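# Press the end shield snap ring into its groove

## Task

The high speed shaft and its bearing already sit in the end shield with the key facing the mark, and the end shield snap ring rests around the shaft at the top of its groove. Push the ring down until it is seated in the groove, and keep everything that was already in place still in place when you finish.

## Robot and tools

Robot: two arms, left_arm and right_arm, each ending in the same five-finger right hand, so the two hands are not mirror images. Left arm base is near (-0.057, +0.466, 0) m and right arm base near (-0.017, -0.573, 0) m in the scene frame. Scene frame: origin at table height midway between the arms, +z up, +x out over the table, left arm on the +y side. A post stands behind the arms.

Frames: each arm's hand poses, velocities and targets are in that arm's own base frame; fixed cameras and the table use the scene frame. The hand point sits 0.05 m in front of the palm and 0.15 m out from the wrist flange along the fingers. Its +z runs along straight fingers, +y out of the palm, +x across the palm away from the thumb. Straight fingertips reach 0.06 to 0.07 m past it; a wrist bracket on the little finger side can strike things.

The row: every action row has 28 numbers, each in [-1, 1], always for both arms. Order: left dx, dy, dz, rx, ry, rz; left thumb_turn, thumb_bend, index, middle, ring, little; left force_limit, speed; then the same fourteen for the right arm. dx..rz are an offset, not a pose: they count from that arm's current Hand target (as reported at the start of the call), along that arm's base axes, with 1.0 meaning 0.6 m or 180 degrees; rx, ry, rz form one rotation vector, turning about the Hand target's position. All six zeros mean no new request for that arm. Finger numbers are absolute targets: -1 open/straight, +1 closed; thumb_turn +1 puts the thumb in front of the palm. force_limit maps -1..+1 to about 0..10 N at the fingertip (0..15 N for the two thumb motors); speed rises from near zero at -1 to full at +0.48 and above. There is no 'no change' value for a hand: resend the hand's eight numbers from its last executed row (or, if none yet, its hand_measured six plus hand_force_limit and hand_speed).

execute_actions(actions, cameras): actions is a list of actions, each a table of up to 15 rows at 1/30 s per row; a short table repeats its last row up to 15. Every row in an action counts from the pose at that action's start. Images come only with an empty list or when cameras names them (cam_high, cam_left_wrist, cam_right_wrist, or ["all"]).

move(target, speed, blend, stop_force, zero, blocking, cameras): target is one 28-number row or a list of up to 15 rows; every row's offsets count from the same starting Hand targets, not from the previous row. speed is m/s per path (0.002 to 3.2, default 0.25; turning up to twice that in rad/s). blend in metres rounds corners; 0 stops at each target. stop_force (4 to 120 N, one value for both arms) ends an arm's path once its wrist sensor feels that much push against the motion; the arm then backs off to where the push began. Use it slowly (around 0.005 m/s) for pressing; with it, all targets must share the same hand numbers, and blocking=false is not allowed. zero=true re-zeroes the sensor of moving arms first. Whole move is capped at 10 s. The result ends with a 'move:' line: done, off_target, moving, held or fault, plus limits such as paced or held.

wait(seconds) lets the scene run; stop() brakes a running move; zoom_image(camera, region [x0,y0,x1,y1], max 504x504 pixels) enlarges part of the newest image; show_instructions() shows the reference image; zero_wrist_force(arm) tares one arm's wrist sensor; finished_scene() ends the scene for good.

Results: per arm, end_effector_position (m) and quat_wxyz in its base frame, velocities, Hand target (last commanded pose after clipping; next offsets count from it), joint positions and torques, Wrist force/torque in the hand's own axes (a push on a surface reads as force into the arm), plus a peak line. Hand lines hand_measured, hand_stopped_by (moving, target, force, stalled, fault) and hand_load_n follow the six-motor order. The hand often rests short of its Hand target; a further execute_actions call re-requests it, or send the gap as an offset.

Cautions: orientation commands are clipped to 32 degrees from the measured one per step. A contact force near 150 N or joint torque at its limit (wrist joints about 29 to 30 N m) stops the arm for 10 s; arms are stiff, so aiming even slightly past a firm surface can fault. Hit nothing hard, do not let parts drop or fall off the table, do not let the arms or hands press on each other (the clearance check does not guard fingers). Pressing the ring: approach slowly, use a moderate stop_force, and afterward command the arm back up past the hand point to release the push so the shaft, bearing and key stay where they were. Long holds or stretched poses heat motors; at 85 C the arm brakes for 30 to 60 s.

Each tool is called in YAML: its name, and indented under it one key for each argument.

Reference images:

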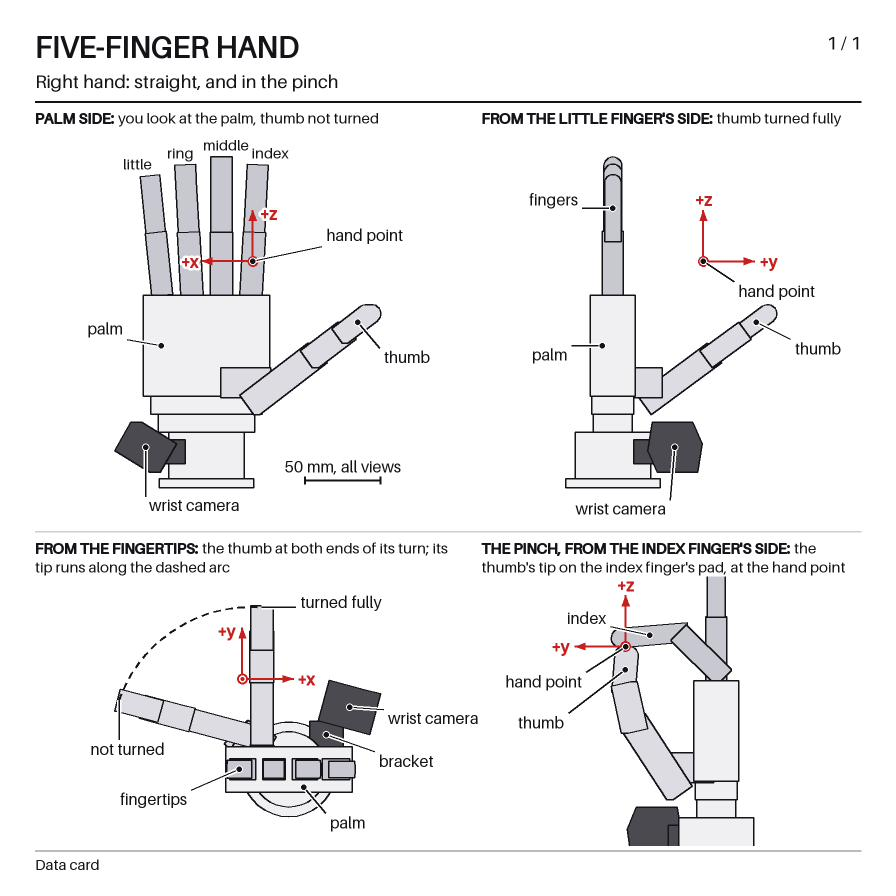

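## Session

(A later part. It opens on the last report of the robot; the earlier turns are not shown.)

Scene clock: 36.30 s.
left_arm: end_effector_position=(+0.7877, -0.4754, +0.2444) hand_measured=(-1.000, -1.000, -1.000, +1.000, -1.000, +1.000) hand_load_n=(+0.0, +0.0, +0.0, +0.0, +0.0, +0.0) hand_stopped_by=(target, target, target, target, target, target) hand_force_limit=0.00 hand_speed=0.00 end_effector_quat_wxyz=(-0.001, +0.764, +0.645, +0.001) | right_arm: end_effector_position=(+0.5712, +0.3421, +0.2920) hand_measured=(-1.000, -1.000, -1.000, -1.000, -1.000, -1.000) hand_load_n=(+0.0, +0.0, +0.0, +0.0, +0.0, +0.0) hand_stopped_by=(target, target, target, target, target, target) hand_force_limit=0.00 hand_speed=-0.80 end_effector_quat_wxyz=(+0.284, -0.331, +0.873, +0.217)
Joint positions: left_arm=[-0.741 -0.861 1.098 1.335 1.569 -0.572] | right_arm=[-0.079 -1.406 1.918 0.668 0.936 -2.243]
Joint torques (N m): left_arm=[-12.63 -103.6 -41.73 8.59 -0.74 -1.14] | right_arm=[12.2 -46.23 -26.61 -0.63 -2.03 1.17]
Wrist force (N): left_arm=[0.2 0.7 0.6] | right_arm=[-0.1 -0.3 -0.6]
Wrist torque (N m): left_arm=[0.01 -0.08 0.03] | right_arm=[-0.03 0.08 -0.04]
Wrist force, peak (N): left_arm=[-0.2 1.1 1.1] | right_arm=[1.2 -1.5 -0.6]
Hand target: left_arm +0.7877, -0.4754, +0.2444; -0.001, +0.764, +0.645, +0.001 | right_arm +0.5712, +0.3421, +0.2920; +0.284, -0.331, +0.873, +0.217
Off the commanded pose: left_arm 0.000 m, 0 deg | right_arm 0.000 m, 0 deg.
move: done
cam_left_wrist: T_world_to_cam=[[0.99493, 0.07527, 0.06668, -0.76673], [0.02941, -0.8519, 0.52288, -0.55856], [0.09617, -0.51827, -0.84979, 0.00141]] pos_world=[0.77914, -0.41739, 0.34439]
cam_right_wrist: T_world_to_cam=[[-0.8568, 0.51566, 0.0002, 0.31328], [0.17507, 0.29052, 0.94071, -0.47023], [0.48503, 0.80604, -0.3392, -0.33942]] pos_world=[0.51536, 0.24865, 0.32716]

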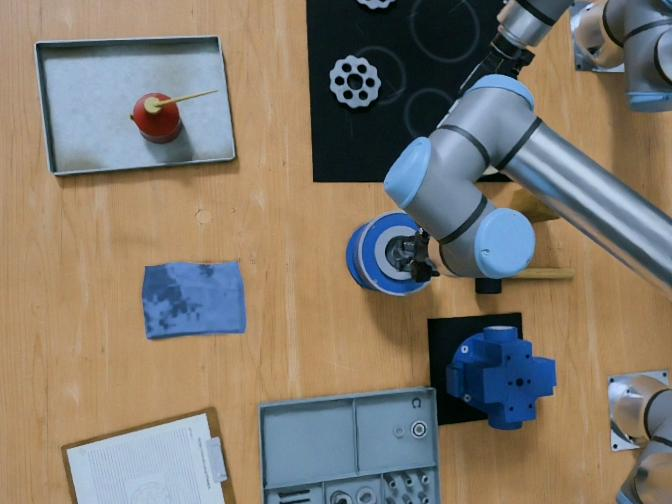

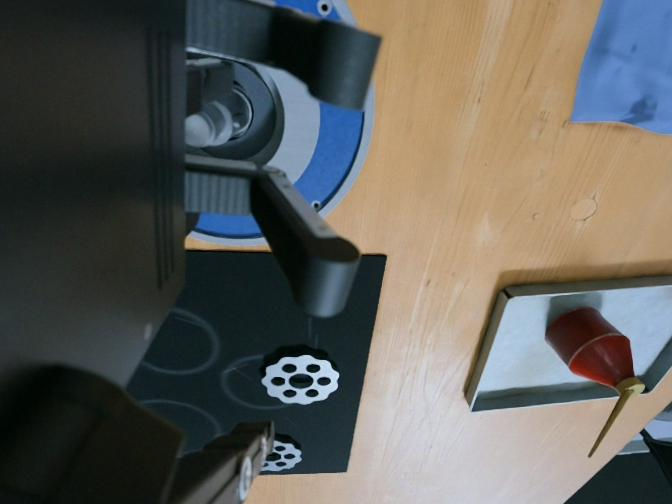

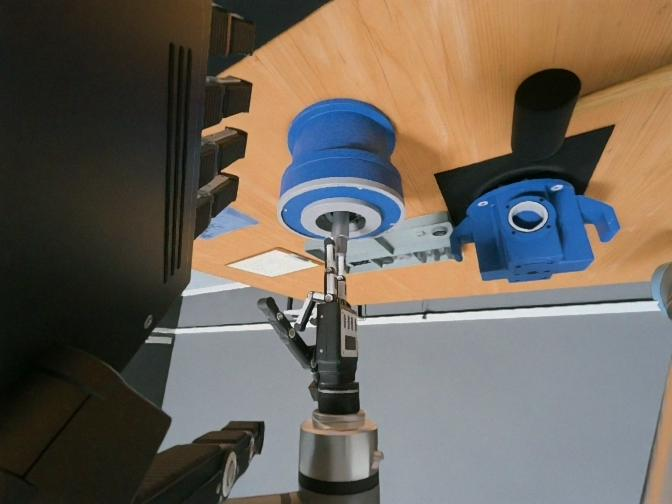

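move:
  target: [-0.0147,-0.0017,0,0,0,0,-1,-1,-1,1,-1,1,0,0,0,0,0,0,0,0,-1,-1,-1,-1,-1,-1,0,-0.8]
  cameras: ["all"]
  speed: 0.03
  stop_force: 6

zoom_image:
  camera: "cam_right_wrist"
  region: [310, 200, 370, 260]

zoom_image:
  camera: "cam_left_wrist"
  region: [180, 20, 320, 160]

zoom_image:
  camera: "cam_high"
  region: [370, 210, 450, 290]

Scene clock: 40.60 s.
left_arm: end_effector_position=(+0.7789, -0.4764, +0.2444) hand_measured=(-1.000, -1.000, -1.000, +1.000, -1.000, +1.000) hand_load_n=(+0.0, +0.0, +0.0, +0.0, +0.0, +0.0) hand_stopped_by=(target, target, target, target, target, target) hand_force_limit=0.00 hand_speed=0.00 end_effector_quat_wxyz=(-0.001, +0.764, +0.645, +0.001) | right_arm: end_effector_position=(+0.5712, +0.3421, +0.2920) hand_measured=(-1.000, -1.000, -1.000, -1.000, -1.000, -1.000) hand_load_n=(+0.0, +0.0, +0.0, +0.0, +0.0, +0.0) hand_stopped_by=(target, target, target, target, target, target) hand_force_limit=0.00 hand_speed=-0.80 end_effector_quat_wxyz=(+0.284, -0.331, +0.873, +0.217)
Joint positions: left_arm=[-0.75 -0.874 1.12 1.326 1.569 -0.58] | right_arm=[-0.079 -1.406 1.918 0.668 0.936 -2.243]
Joint torques (N m): left_arm=[17.98 -80.22 -42.53 8.1 0.62 1.12] | right_arm=[11.92 -41.02 -24.67 -1.18 -2.53 1.23]
Wrist force (N): left_arm=[-0.2 0.8 0.5] | right_arm=[-0.1 -0.3 -0.5]
Wrist torque (N m): left_arm=[0.03 -0.03 0.04] | right_arm=[-0.05 0.07 -0.04]
Wrist force, peak (N): left_arm=[-0.2 0.9 1.3] | right_arm=[-0.2 -0.7 -0.6]
Hand target: left_arm +0.7789, -0.4764, +0.2444; -0.001, +0.764, +0.645, +0.001 | right_arm +0.5712, +0.3421, +0.2920; +0.284, -0.331, +0.873, +0.217
Off the commanded pose: left_arm 0.000 m, 0 deg | right_arm 0.000 m, 0 deg.
move: done
cam_left_wrist: T_world_to_cam=[[0.99493, 0.07527, 0.06668, -0.7579], [0.02941, -0.8519, 0.52288, -0.55915], [0.09617, -0.51827, -0.84979, 0.00174]] pos_world=[0.77034, -0.41839, 0.34439]
cam_right_wrist: T_world_to_cam=[[-0.85683, 0.5156, 0.00019, 0.31326], [0.17499, 0.29044, 0.94076, -0.47011], [0.485, 0.8061, -0.33908, -0.33957]] pos_world=[0.51536, 0.24875, 0.32706]

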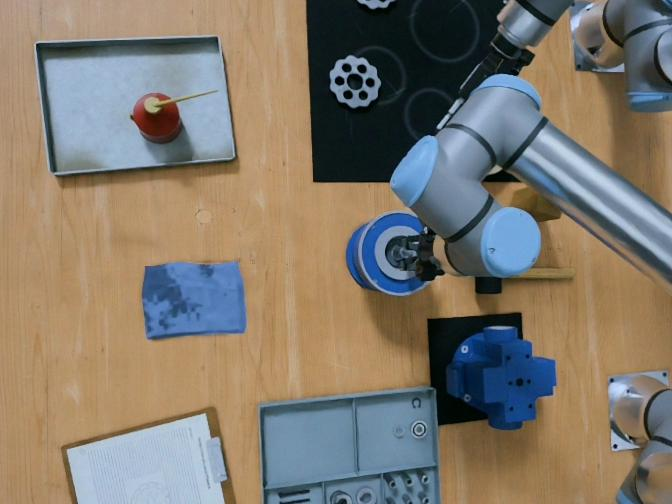

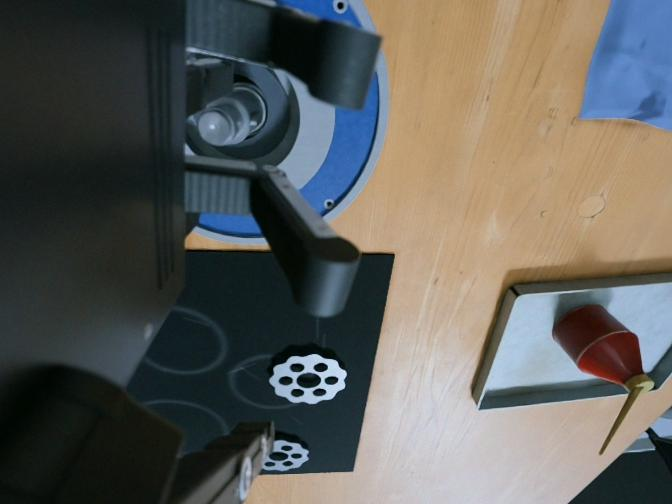

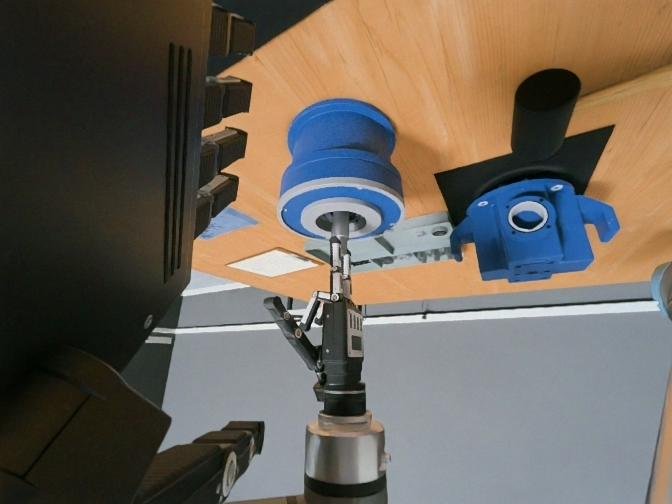

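Scaled by 8.400 from the camera's image (finer frame: 960x720).

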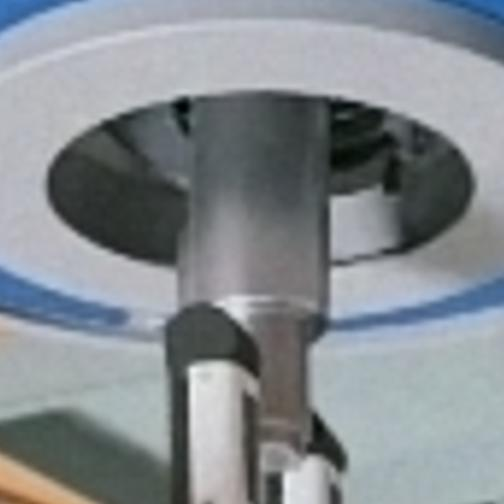

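Scaled by 3.600 from the camera's image (finer frame: 960x720).

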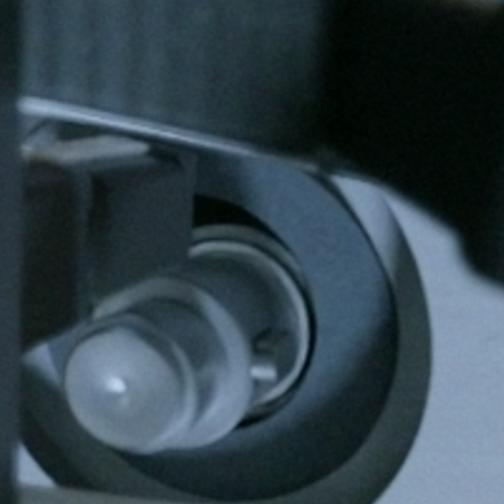

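Scaled by 6.300 from the camera's image (finer frame: 960x720).

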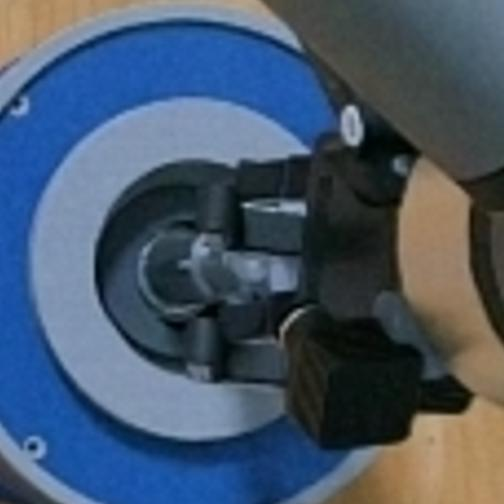

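move:
  target:
    - [0.0027,0.0047,0,0,0,0,-1,-1,-1,1,-1,1,0,0,0,0,0,0,0,0,-1,-1,-1,-1,-1,-1,0,-0.8]
    - [0.0027,0.0047,-0.05,0,0,0,-1,-1,-1,1,-1,1,0,0,0,0,0,0,0,0,-1,-1,-1,-1,-1,-1,0,-0.8]
  cameras: ["all"]
  speed: 0.02
  stop_force: 6

zoom_image:
  camera: "cam_right_wrist"
  region: [310, 200, 370, 260]

zoom_image:
  camera: "cam_left_wrist"
  region: [180, 20, 320, 160]

zoom_image:
  camera: "cam_high"
  region: [370, 210, 450, 290]

Scene clock: 46.90 s.
left_arm: end_effector_position=(+0.7805, -0.4736, +0.2144) hand_measured=(-1.000, -1.000, -1.000, +1.000, -1.000, +1.000) hand_load_n=(+0.0, +0.0, +0.0, +0.5, +0.0, +0.0) hand_stopped_by=(target, target, target, target, target, target) hand_force_limit=0.00 hand_speed=0.00 end_effector_quat_wxyz=(-0.001, +0.764, +0.645, +0.001) | right_arm: end_effector_position=(+0.5712, +0.3421, +0.2920) hand_measured=(-1.000, -1.000, -1.000, -1.000, -1.000, -1.000) hand_load_n=(+0.0, +0.0, +0.0, +0.0, +0.0, +0.0) hand_stopped_by=(target, target, target, target, target, target) hand_force_limit=0.00 hand_speed=-0.80 end_effector_quat_wxyz=(+0.284, -0.331, +0.873, +0.217)
Joint positions: left_arm=[-0.746 -0.86 1.15 1.282 1.569 -0.577] | right_arm=[-0.079 -1.406 1.918 0.668 0.936 -2.243]
Joint torques (N m): left_arm=[-16.05 -103.44 -41.74 8.56 0.33 -1.41] | right_arm=[13.26 -41.66 -25.4 -1.09 -2.79 0.98]
Wrist force (N): left_arm=[0.3 0.8 0.7] | right_arm=[0.0 -0.5 -0.3]
Wrist torque (N m): left_arm=[0.03 -0.12 0.09] | right_arm=[-0.09 0.06 -0.05]
Wrist force, peak (N): left_arm=[0.2 1.5 0.7] | right_arm=[-0.1 -0.6 -0.6]
Hand target: left_arm +0.7805, -0.4736, +0.2144; -0.001, +0.764, +0.645, +0.001 | right_arm +0.5712, +0.3421, +0.2920; +0.284, -0.331, +0.873, +0.217
Off the commanded pose: left_arm 0.000 m, 0 deg | right_arm 0.000 m, 0 deg.
move: done
cam_left_wrist: T_world_to_cam=[[0.99493, 0.07527, 0.06668, -0.7577], [0.02941, -0.8519, 0.52288, -0.54113], [0.09617, -0.51827, -0.84979, -0.02246]] pos_world=[0.77194, -0.41559, 0.31439]
cam_right_wrist: T_world_to_cam=[[-0.85683, 0.5156, 0.00019, 0.31326], [0.17499, 0.29044, 0.94076, -0.47011], [0.485, 0.8061, -0.33908, -0.33957]] pos_world=[0.51536, 0.24875, 0.32706]

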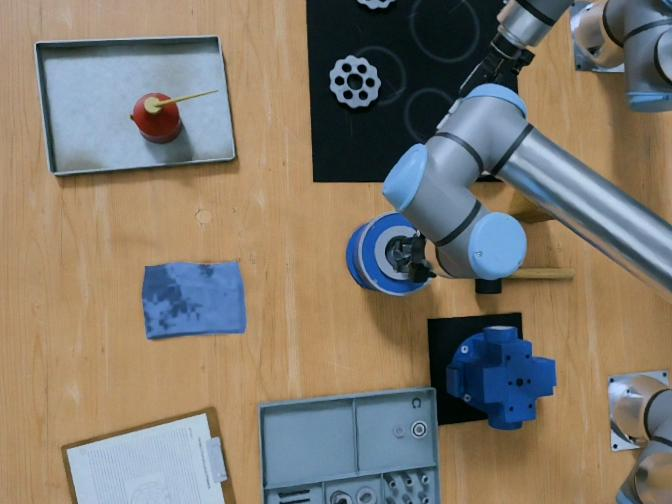

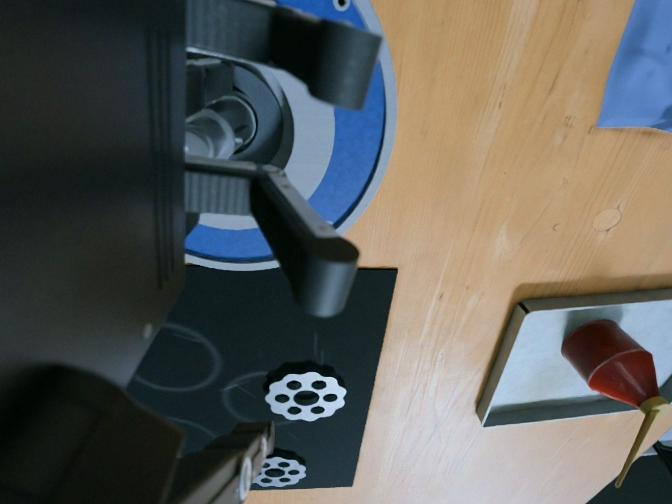

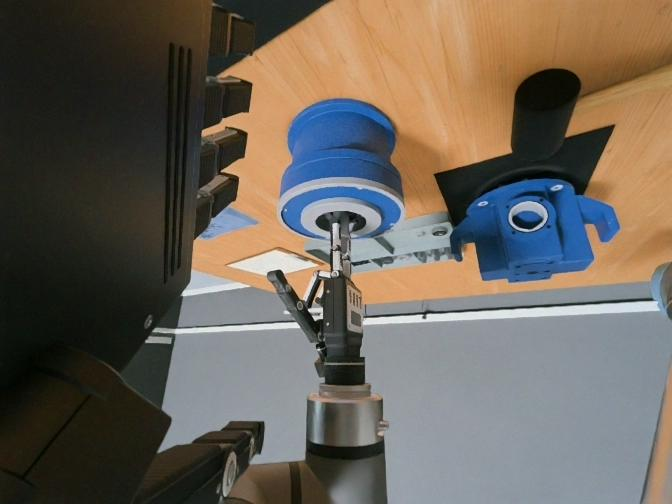

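Scaled by 8.400 from the camera's image (finer frame: 960x720).

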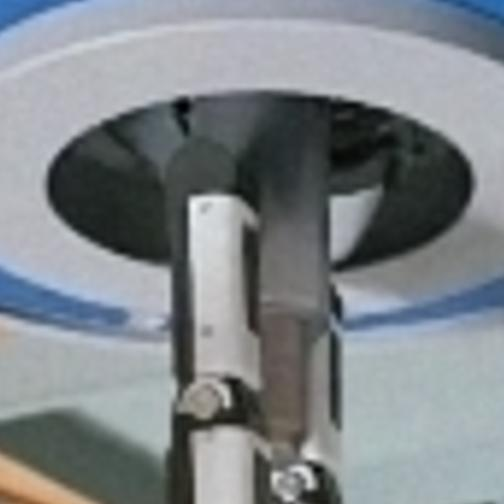

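Scaled by 3.600 from the camera's image (finer frame: 960x720).

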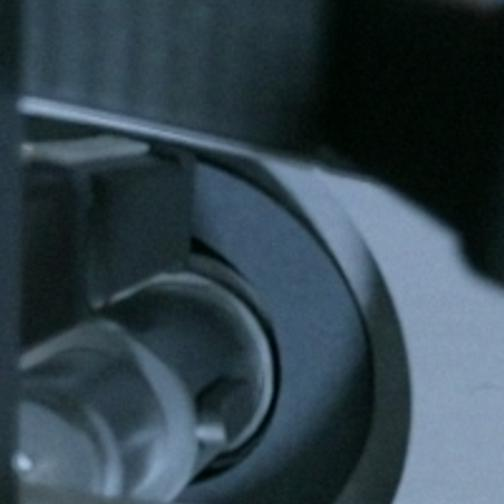

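Scaled by 6.300 from the camera's image (finer frame: 960x720).

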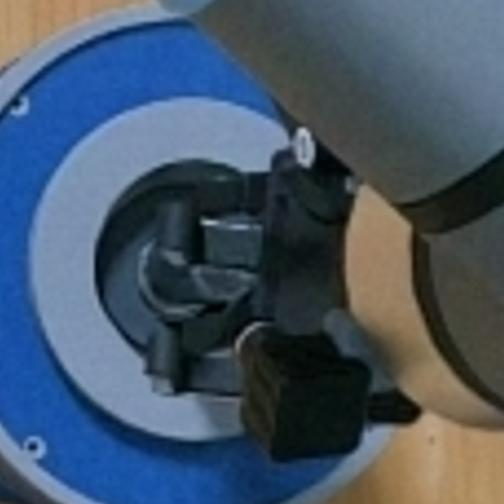

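move:
  target: [0,0,-0.045,0,0,0,-1,-1,-1,1,-1,1,0,0,0,0,0,0,0,0,-1,-1,-1,-1,-1,-1,0,-0.8]
  cameras: ["all"]
  speed: 0.008
  stop_force: 5

zoom_image:
  camera: "cam_right_wrist"
  region: [310, 200, 370, 260]

zoom_image:
  camera: "cam_left_wrist"
  region: [180, 20, 320, 160]

zoom_image:
  camera: "cam_high"
  region: [370, 210, 450, 290]

Scene clock: 51.00 s.
left_arm: end_effector_position=(+0.7805, -0.4736, +0.1957) hand_measured=(-1.000, -1.000, -1.000, +1.000, -1.000, +1.000) hand_load_n=(+0.0, +0.0, +0.0, +0.0, +0.0, +0.0) hand_stopped_by=(target, target, target, target, target, target) hand_force_limit=0.00 hand_speed=0.00 end_effector_quat_wxyz=(-0.001, +0.764, +0.645, +0.001) | right_arm: end_effector_position=(+0.5712, +0.3421, +0.2920) hand_measured=(-1.000, -1.000, -1.000, -1.000, -1.000, -1.000) hand_load_n=(+0.0, +0.0, +0.0, +0.0, -0.5, +0.0) hand_stopped_by=(target, target, target, target, target, target) hand_force_limit=0.00 hand_speed=-0.80 end_effector_quat_wxyz=(+0.284, -0.331, +0.873, +0.217)
Joint positions: left_arm=[-0.746 -0.85 1.167 1.255 1.569 -0.577] | right_arm=[-0.079 -1.406 1.918 0.668 0.936 -2.243]
Joint torques (N m): left_arm=[-15.7 -100.26 -40.42 8.07 -0.5 -1.47] | right_arm=[14.21 -40.1 -25.49 -1.17 -2.49 1.06]
Wrist force (N): left_arm=[-0.1 1.6 -2.7] | right_arm=[0.2 -0.2 -0.4]
Wrist torque (N m): left_arm=[0.33 0.01 0.09] | right_arm=[-0.03 0.03 -0.02]
Wrist force, peak (N): left_arm=[0.1 1.2 -7.2] | right_arm=[0.0 -0.3 -0.8]
Hand target: left_arm +0.7805, -0.4736, +0.1957; -0.001, +0.764, +0.645, +0.001 (not the last commanded pose) | right_arm +0.5712, +0.3421, +0.2920; +0.284, -0.331, +0.873, +0.217
Off the commanded pose: left_arm 0.008 m, 0 deg | right_arm 0.000 m, 0 deg.
move: contact (left_arm)
cam_left_wrist: T_world_to_cam=[[0.99493, 0.07527, 0.06668, -0.75647], [0.02941, -0.8519, 0.52288, -0.5314], [0.09617, -0.51827, -0.84979, -0.03826]] pos_world=[0.77194, -0.41559, 0.29579]
cam_right_wrist: T_world_to_cam=[[-0.85683, 0.5156, 0.00019, 0.31326], [0.17499, 0.29044, 0.94076, -0.47011], [0.485, 0.8061, -0.33908, -0.33957]] pos_world=[0.51536, 0.24875, 0.32706]

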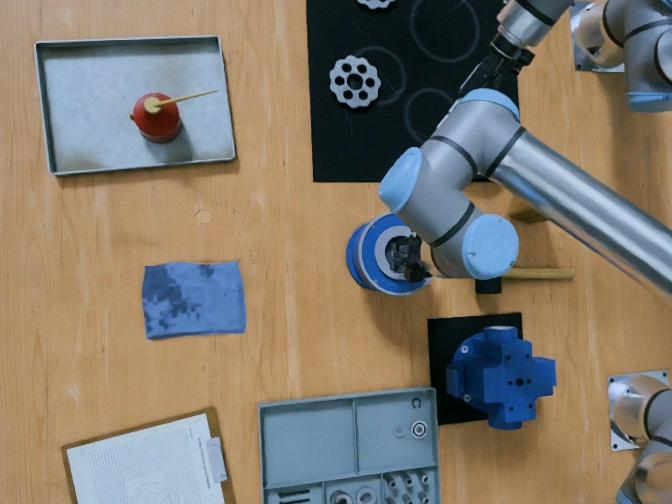

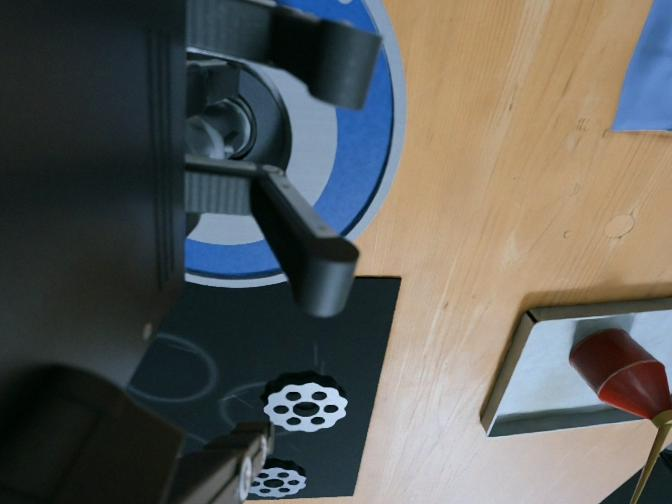

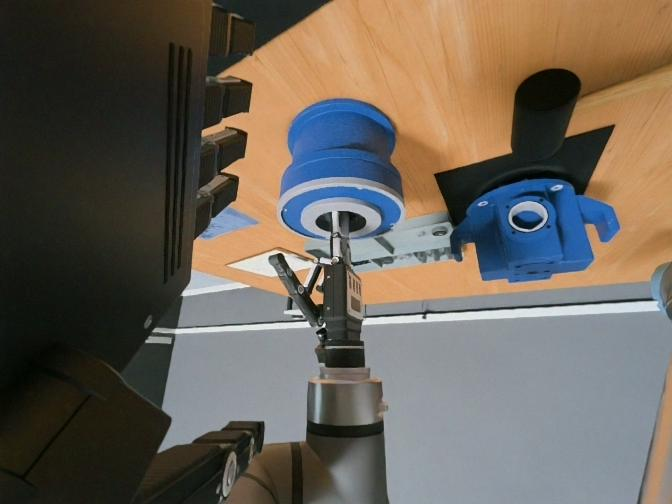

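Scaled by 8.400 from the camera's image (finer frame: 960x720).

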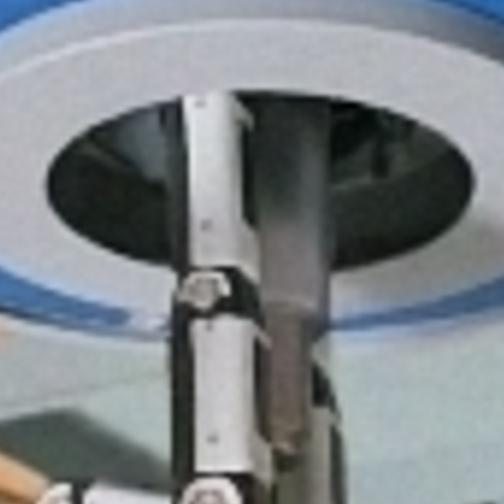

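Scaled by 3.600 from the camera's image (finer frame: 960x720).

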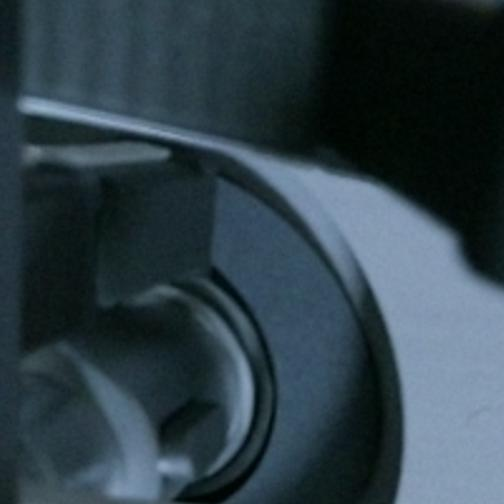

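Scaled by 6.300 from the camera's image (finer frame: 960x720).

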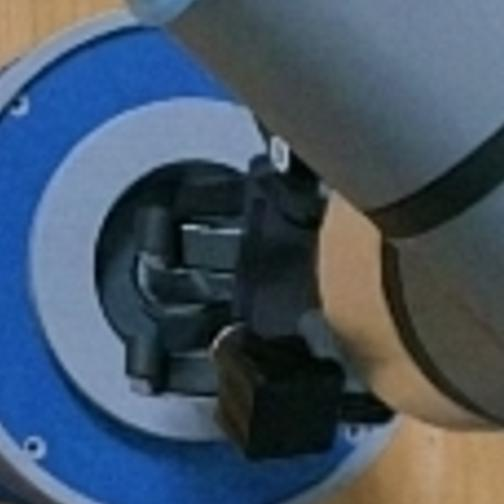

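move:
  target: [0,0,-0.02,0,0,0,-1,-1,-1,1,-1,1,0,0,0,0,0,0,0,0,-1,-1,-1,-1,-1,-1,0,-0.8]
  cameras: ["all"]
  speed: 0.005
  stop_force: 15

zoom_image:
  camera: "cam_left_wrist"
  region: [180, 20, 320, 160]

zoom_image:
  camera: "cam_right_wrist"
  region: [310, 200, 370, 260]

Scene clock: 53.00 s.
left_arm: end_effector_position=(+0.7805, -0.4736, +0.1946) hand_measured=(-1.000, -1.000, -1.000, +1.000, -1.000, +1.000) hand_load_n=(+0.0, -0.5, -1.0, +0.0, -0.5, +0.0) hand_stopped_by=(target, target, target, target, target, target) hand_force_limit=0.00 hand_speed=0.00 end_effector_quat_wxyz=(+0.000, +0.764, +0.645, +0.001) | right_arm: end_effector_position=(+0.5712, +0.3421, +0.2920) hand_measured=(-1.000, -1.000, -1.000, -1.000, -1.000, -1.000) hand_load_n=(+0.0, +0.0, +0.0, +0.0, +0.0, +0.0) hand_stopped_by=(target, target, target, target, target, target) hand_force_limit=0.00 hand_speed=-0.80 end_effector_quat_wxyz=(+0.284, -0.331, +0.873, +0.217)
Joint positions: left_arm=[-0.746 -0.849 1.168 1.253 1.569 -0.577] | right_arm=[-0.079 -1.406 1.918 0.668 0.936 -2.243]
Joint torques (N m): left_arm=[-15.51 -85.88 -33.82 5.17 -0.79 -1.44] | right_arm=[12.39 -42.69 -25.5 -1.26 -2.66 1.07]
Wrist force (N): left_arm=[0.0 1.3 -19.0] | right_arm=[0.2 -0.4 -0.3]
Wrist torque (N m): left_arm=[1.20 0.34 0.09] | right_arm=[-0.06 0.03 -0.03]
Wrist force, peak (N): left_arm=[0.2 1.3 -21.3] | right_arm=[0.1 -0.4 -0.6]
Hand target: left_arm +0.7805, -0.4736, +0.1947; +0.000, +0.764, +0.645, +0.001 (not the last commanded pose) | right_arm +0.5712, +0.3421, +0.2920; +0.284, -0.331, +0.873, +0.217
Off the commanded pose: left_arm 0.011 m, 0 deg | right_arm 0.000 m, 0 deg.
move: contact (left_arm)
cam_left_wrist: T_world_to_cam=[[0.99492, 0.07525, 0.06681, -0.75643], [0.02931, -0.85183, 0.523, -0.53076], [0.09627, -0.51838, -0.84971, -0.03935]] pos_world=[0.77194, -0.41559, 0.29469]
cam_right_wrist: T_world_to_cam=[[-0.85683, 0.5156, 0.00019, 0.31326], [0.17499, 0.29044, 0.94076, -0.47011], [0.485, 0.8061, -0.33908, -0.33957]] pos_world=[0.51536, 0.24875, 0.32706]

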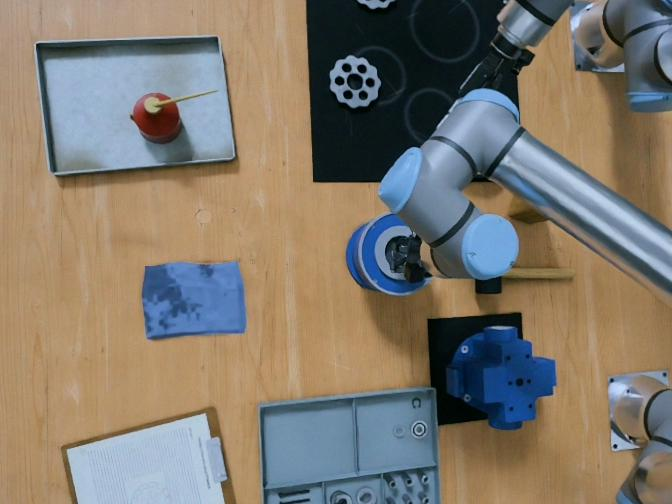

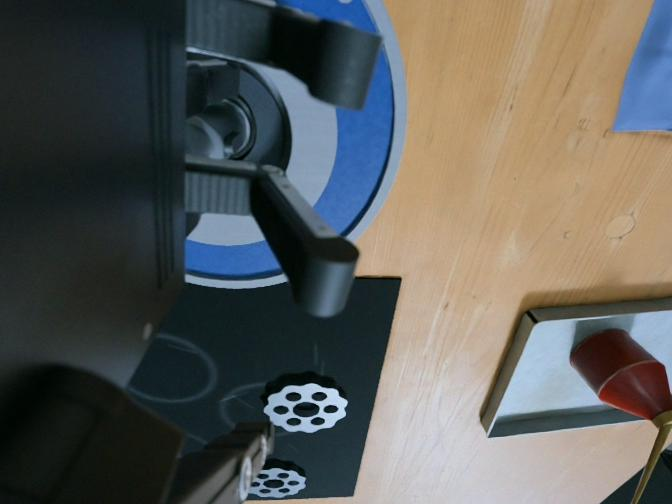

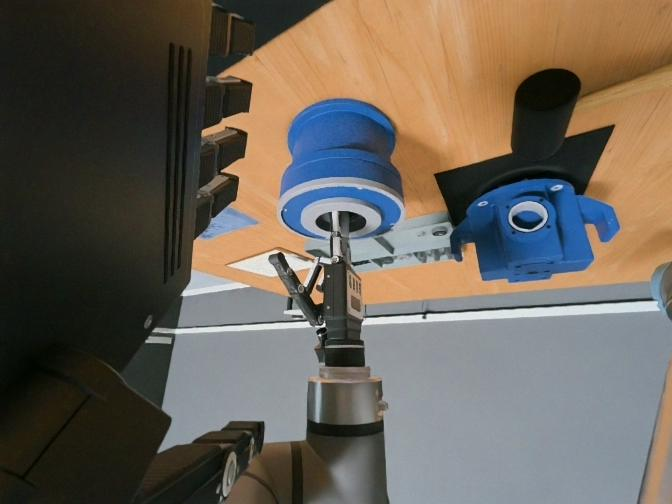

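Scaled by 3.600 from the camera's image (finer frame: 960x720).

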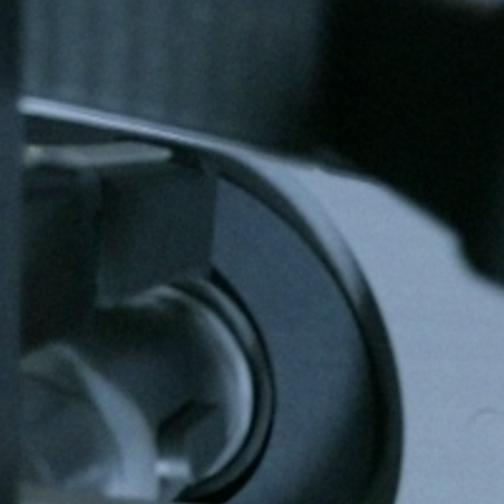

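Scaled by 8.400 from the camera's image (finer frame: 960x720).

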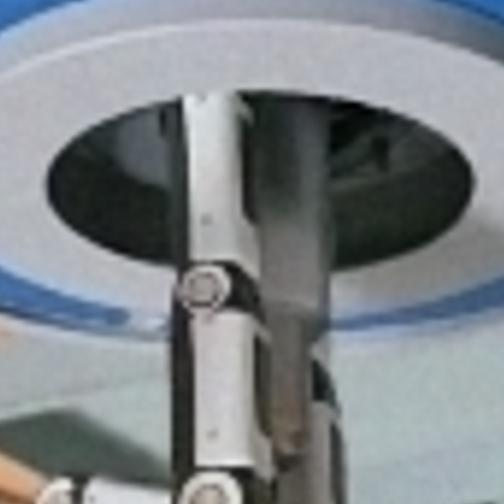

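move:
  target: [0,0,-0.02,0,0,0,-1,-1,-1,1,-1,1,0,0,0,0,0,0,0,0,-1,-1,-1,-1,-1,-1,0,-0.8]
  cameras: ["cam_left_wrist"]
  speed: 0.005
  stop_force: 18

zoom_image:
  camera: "cam_left_wrist"
  region: [180, 20, 320, 160]

Scene clock: 54.70 s.
left_arm: end_effector_position=(+0.7806, -0.4736, +0.1928) hand_measured=(-1.000, -1.000, -1.000, +1.000, -1.000, +1.000) hand_load_n=(+0.0, +0.0, -1.0, +0.0, -1.5, +0.0) hand_stopped_by=(target, target, target, target, target, target) hand_force_limit=0.00 hand_speed=0.00 end_effector_quat_wxyz=(+0.000, +0.764, +0.645, +0.001) | right_arm: end_effector_position=(+0.5712, +0.3421, +0.2920) hand_measured=(-1.000, -1.000, -1.000, -1.000, -1.000, -1.000) hand_load_n=(+0.0, +0.0, +0.0, +0.0, +0.0, +0.0) hand_stopped_by=(target, target, target, target, target, target) hand_force_limit=0.00 hand_speed=-0.80 end_effector_quat_wxyz=(+0.284, -0.331, +0.873, +0.217)
Joint positions: left_arm=[-0.746 -0.848 1.169 1.25 1.569 -0.577] | right_arm=[-0.079 -1.406 1.918 0.668 0.936 -2.243]
Joint torques (N m): left_arm=[-15.96 -59.68 -24.73 2.28 -0.7 -1.55] | right_arm=[11.94 -42.48 -25.26 -1.24 -2.47 1.05]
Wrist force (N): left_arm=[0.2 1.0 -40.7] | right_arm=[0.0 -0.2 -0.5]
Wrist torque (N m): left_arm=[2.48 0.34 0.10] | right_arm=[-0.02 0.06 -0.03]
Wrist force, peak (N): left_arm=[-0.3 1.1 -42.7] | right_arm=[-0.2 -0.4 -0.6]
Hand target: left_arm +0.7806, -0.4736, +0.1928; +0.000, +0.764, +0.645, +0.001 (not the last commanded pose) | right_arm +0.5712, +0.3421, +0.2920; +0.284, -0.331, +0.873, +0.217
Off the commanded pose: left_arm 0.010 m, 0 deg | right_arm 0.000 m, 0 deg.
move: contact (left_arm)
cam_left_wrist: T_world_to_cam=[[0.99491, 0.07528, 0.06702, -0.75634], [0.02921, -0.85176, 0.52311, -0.5297], [0.09647, -0.51849, -0.84962, -0.04119]] pos_world=[0.77194, -0.41559, 0.29279]

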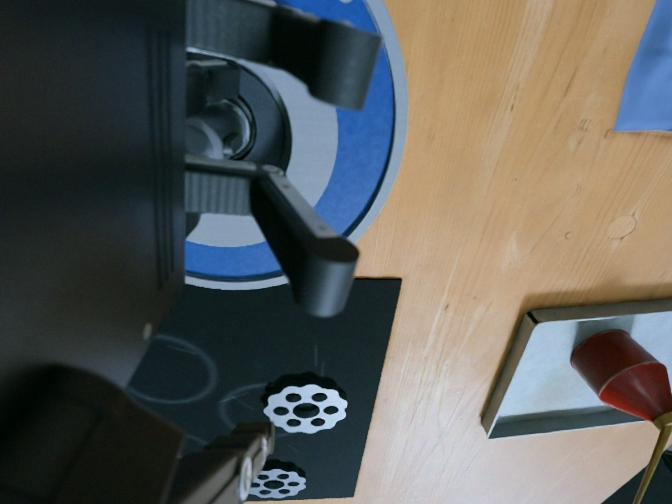

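Scaled by 3.600 from the camera's image (finer frame: 960x720).

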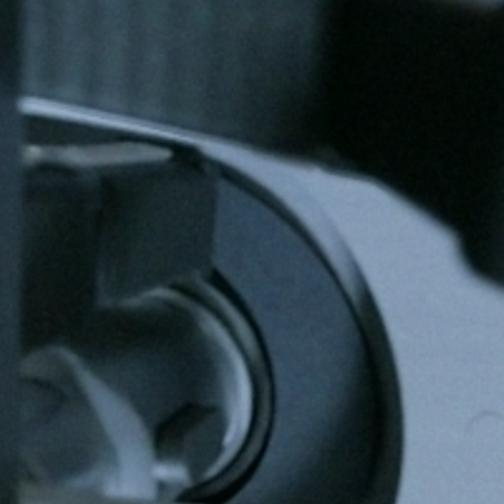

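move:
  target: [0,0,-0.02,0,0,0,-1,-1,-1,1,-1,1,0,0,0,0,0,0,0,0,-1,-1,-1,-1,-1,-1,0,-0.8]
  cameras: ["cam_left_wrist"]
  speed: 0.004
  stop_force: 18

zoom_image:
  camera: "cam_left_wrist"
  region: [180, 20, 320, 160]

Scene clock: 56.20 s.
left_arm: end_effector_position=(+0.7806, -0.4737, +0.1920) hand_measured=(-1.000, -1.000, -1.000, +1.000, -1.000, +1.000) hand_load_n=(+0.0, -0.5, -7.0, +0.0, -6.0, +0.0) hand_stopped_by=(target, target, target, target, target, target) hand_force_limit=0.00 hand_speed=0.00 end_effector_quat_wxyz=(+0.000, +0.764, +0.645, +0.001) | right_arm: end_effector_position=(+0.5712, +0.3421, +0.2920) hand_measured=(-1.000, -1.000, -1.000, -1.000, -1.000, -1.000) hand_load_n=(+0.0, +0.0, +0.0, +0.0, +0.0, +0.0) hand_stopped_by=(target, target, target, target, target, target) hand_force_limit=0.00 hand_speed=-0.80 end_effector_quat_wxyz=(+0.284, -0.331, +0.873, +0.217)
Joint positions: left_arm=[-0.746 -0.848 1.17 1.249 1.569 -0.577] | right_arm=[-0.079 -1.406 1.918 0.668 0.936 -2.243]
Joint torques (N m): left_arm=[-16.09 -47.87 -14.5 2.43 -0.7 -1.5] | right_arm=[12.83 -41.68 -25.22 -1.09 -2.77 1]
Wrist force (N): left_arm=[-2.6 5.9 -60.5] | right_arm=[0.0 -0.2 -0.2]
Wrist torque (N m): left_arm=[3.27 0.48 0.05] | right_arm=[-0.04 0.05 -0.03]
Wrist force, peak (N): left_arm=[-3.0 6.3 -61.7] | right_arm=[0.0 -0.1 -0.8]
Hand target: left_arm +0.7806, -0.4737, +0.1920; +0.000, +0.764, +0.645, +0.001 (not the last commanded pose) | right_arm +0.5712, +0.3421, +0.2920; +0.284, -0.331, +0.873, +0.217
Off the commanded pose: left_arm 0.011 m, 0 deg | right_arm 0.000 m, 0 deg.
move: contact (left_arm)
cam_left_wrist: T_world_to_cam=[[0.99489, 0.07531, 0.06723, -0.75642], [0.0291, -0.85165, 0.5233, -0.52929], [0.09666, -0.51867, -0.84949, -0.04219]] pos_world=[0.77204, -0.41569, 0.29199]

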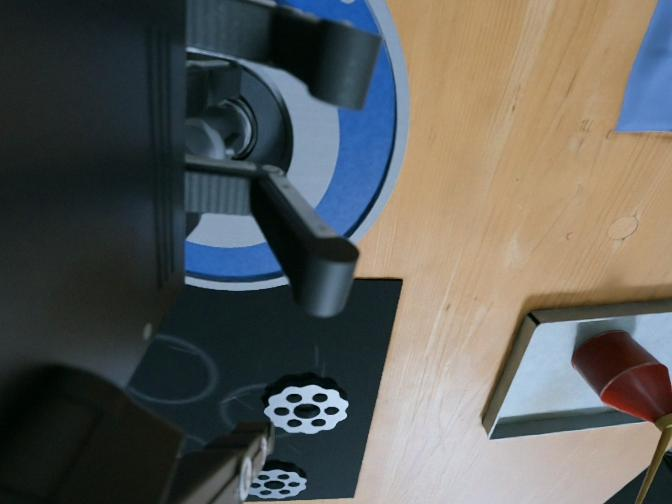

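Scaled by 3.600 from the camera's image (finer frame: 960x720).

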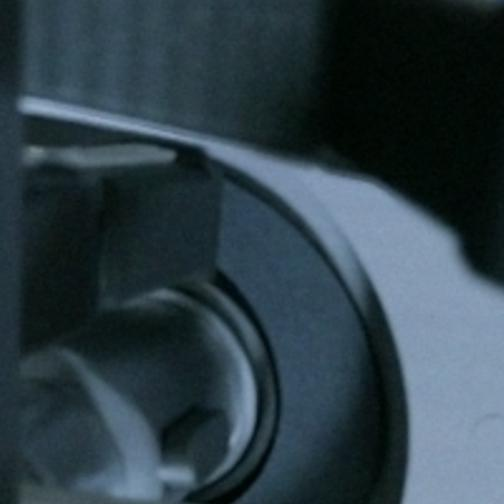

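move:
  target:
    - [0,0,0.1667,0,0,0,-1,-1,-1,1,-1,1,0,0,0,0,0,0,0,0,-1,-1,-1,-1,-1,-1,0,-0.8]
    - [-0.1012,0.1522,0.1873,0.0769,-0.0430,0.0505,-1,-1,-1,1,-1,1,0,0,0,0,0,0,0,0,-1,-1,-1,-1,-1,-1,0,-0.8]
  cameras: ["all"]
  speed: [0.06,0.15]

zoom_image:
  camera: "cam_left_wrist"
  region: [240, 200, 340, 300]

zoom_image:
  camera: "cam_right_wrist"
  region: [310, 200, 370, 260]

Scene clock: 60.40 s.
left_arm: end_effector_position=(+0.7198, -0.3825, +0.3045) hand_measured=(-1.000, -1.000, -1.000, +1.000, -1.000, +1.000) hand_load_n=(+0.0, +0.0, +0.0, +0.0, +0.0, +0.0) hand_stopped_by=(target, target, target, target, target, target) hand_force_limit=0.00 hand_speed=0.00 end_effector_quat_wxyz=(-0.049, +0.704, +0.697, +0.130) | right_arm: end_effector_position=(+0.5712, +0.3421, +0.2920) hand_measured=(-1.000, -1.000, -1.000, -1.000, -1.000, -1.000) hand_load_n=(+0.0, +0.0, +0.0, +0.0, +0.0, +0.0) hand_stopped_by=(target, target, target, target, target, target) hand_force_limit=0.00 hand_speed=-0.80 end_effector_quat_wxyz=(+0.284, -0.331, +0.873, +0.217)
Joint positions: left_arm=[-0.819 -1.048 1.335 1.391 1.314 -0.823] | right_arm=[-0.079 -1.406 1.918 0.668 0.936 -2.243]
Joint torques (N m): left_arm=[16.03 -81.94 -28.33 0.8 -0.95 -1.68] | right_arm=[11.75 -43.9 -25.67 -1.25 -2.54 1.13]
Wrist force (N): left_arm=[-0.7 0.5 0.6] | right_arm=[0.1 -0.2 -0.3]
Wrist torque (N m): left_arm=[-0.01 0.01 0.14] | right_arm=[-0.05 0.03 -0.03]
Wrist force, peak (N): left_arm=[-2.7 5.8 -60.5] | right_arm=[0.1 -0.4 -0.7]
Hand target: left_arm +0.7199, -0.3824, +0.3044; -0.049, +0.704, +0.697, +0.130 | right_arm +0.5712, +0.3421, +0.2920; +0.284, -0.331, +0.873, +0.217
Off the commanded pose: left_arm 0.000 m, 0 deg | right_arm 0.000 m, 0 deg.
move: done
cam_left_wrist: T_world_to_cam=[[0.95296, 0.19432, 0.23261, -0.685], [0.11532, -0.94217, 0.31465, -0.54183], [0.2803, -0.27303, -0.92026, 0.08987]] pos_world=[0.69007, -0.35285, 0.41253]
cam_right_wrist: T_world_to_cam=[[-0.85683, 0.5156, 0.00019, 0.31326], [0.17499, 0.29044, 0.94076, -0.47011], [0.485, 0.8061, -0.33908, -0.33957]] pos_world=[0.51536, 0.24875, 0.32706]

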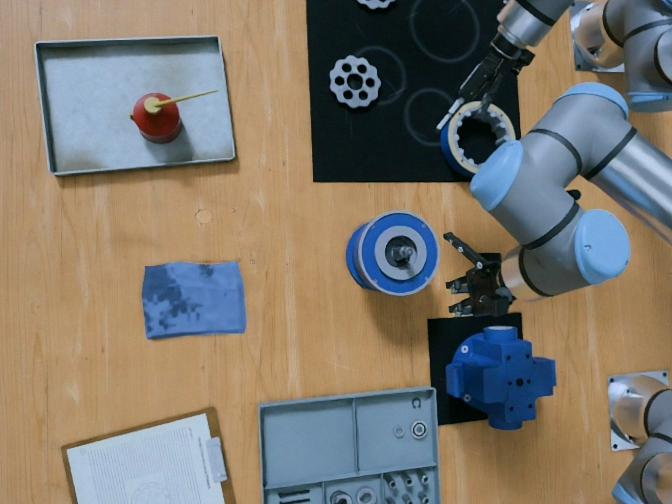

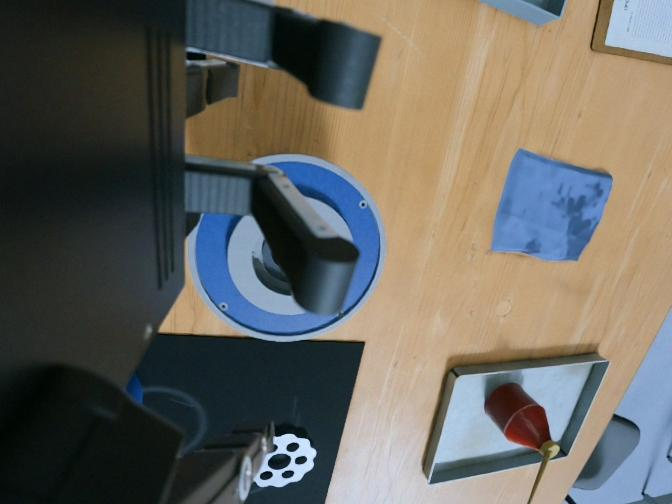

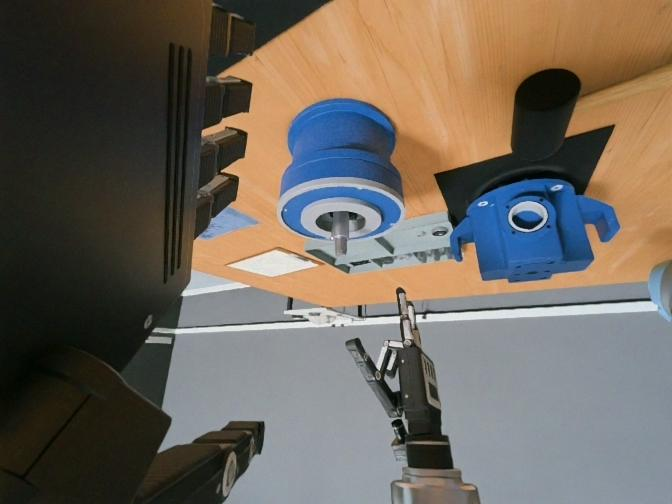

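Scaled by 5.040 from the camera's image (finer frame: 960x720).

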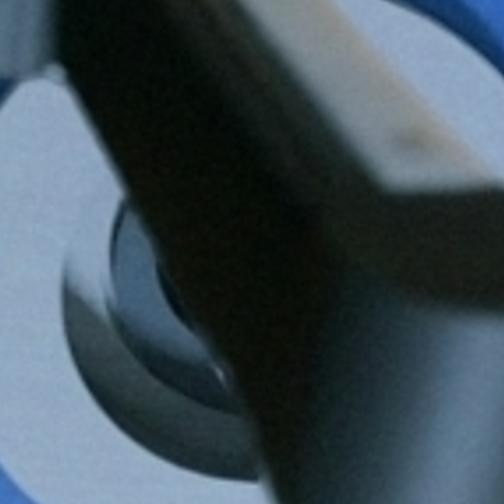

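Scaled by 8.400 from the camera's image (finer frame: 960x720).

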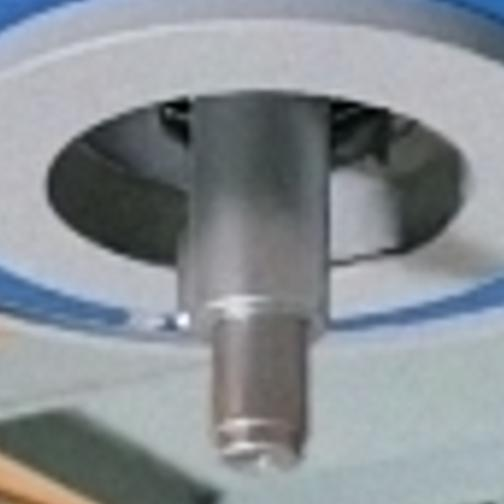

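move:
  target: [0,0,0,0,0,0,-1,-1,-1,-1,-1,-1,0,0,0,0,0,0,0,0,-1,-1,-1,-1,-1,-1,0,-0.8]
  cameras: ["cam_left_wrist"]

zoom_image:
  camera: "cam_left_wrist"
  region: [240, 200, 340, 300]

Scene clock: 61.77 s.
left_arm: end_effector_position=(+0.7199, -0.3824, +0.3044) hand_measured=(-1.000, -1.000, -1.000, -1.000, -1.000, -1.000) hand_load_n=(+0.5, +0.0, +0.0, +0.0, +0.0, +0.0) hand_stopped_by=(target, target, target, target, target, target) hand_force_limit=0.00 hand_speed=0.00 end_effector_quat_wxyz=(-0.049, +0.704, +0.697, +0.130) | right_arm: end_effector_position=(+0.5712, +0.3421, +0.2920) hand_measured=(-1.000, -1.000, -1.000, -1.000, -1.000, -1.000) hand_load_n=(+0.0, +0.0, +0.0, +0.0, +0.0, +0.0) hand_stopped_by=(target, target, target, target, target, target) hand_force_limit=0.00 hand_speed=-0.80 end_effector_quat_wxyz=(+0.284, -0.331, +0.873, +0.217)
Joint positions: left_arm=[-0.819 -1.048 1.335 1.391 1.313 -0.823] | right_arm=[-0.079 -1.406 1.918 0.668 0.936 -2.243]
Joint torques (N m): left_arm=[17.36 -83 -27.61 0.53 -0.79 -1.72] | right_arm=[12.09 -43.84 -26.1 -0.93 -2.59 1.23]
Wrist force (N): left_arm=[-0.5 0.3 0.3] | right_arm=[0.0 -0.1 -0.2]
Wrist torque (N m): left_arm=[-0.03 -0.01 0.14] | right_arm=[-0.03 0.05 -0.03]
Wrist force, peak (N): left_arm=[-0.7 0.5 1.0] | right_arm=[0.2 -0.3 -0.5]
Hand target: left_arm +0.7199, -0.3824, +0.3044; -0.049, +0.704, +0.697, +0.130 | right_arm +0.5712, +0.3421, +0.2920; +0.284, -0.331, +0.873, +0.217
Off the commanded pose: left_arm 0.000 m, 0 deg | right_arm 0.000 m, 0 deg.
move: done
cam_left_wrist: T_world_to_cam=[[0.95287, 0.19458, 0.23276, -0.68491], [0.11553, -0.94215, 0.31466, -0.54184], [0.28052, -0.27294, -0.92022, 0.08966]] pos_world=[0.69008, -0.35275, 0.41243]

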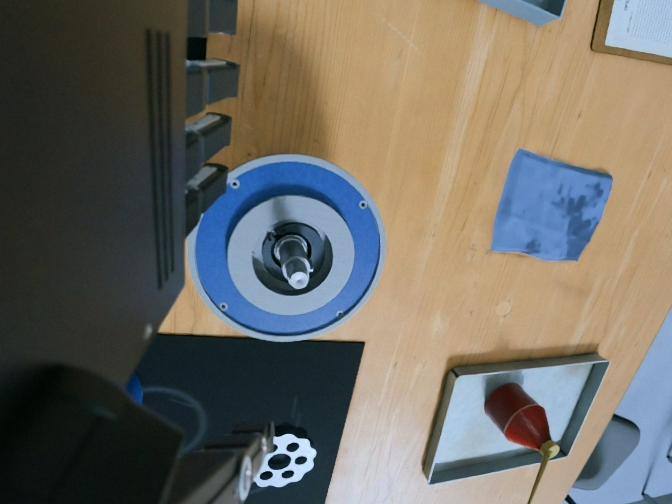

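Scaled by 5.040 from the camera's image (finer frame: 960x720).

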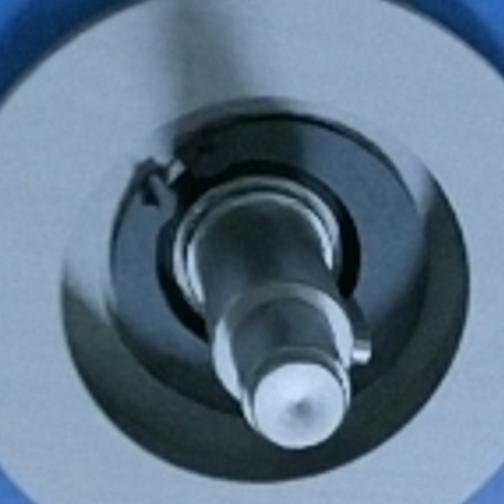

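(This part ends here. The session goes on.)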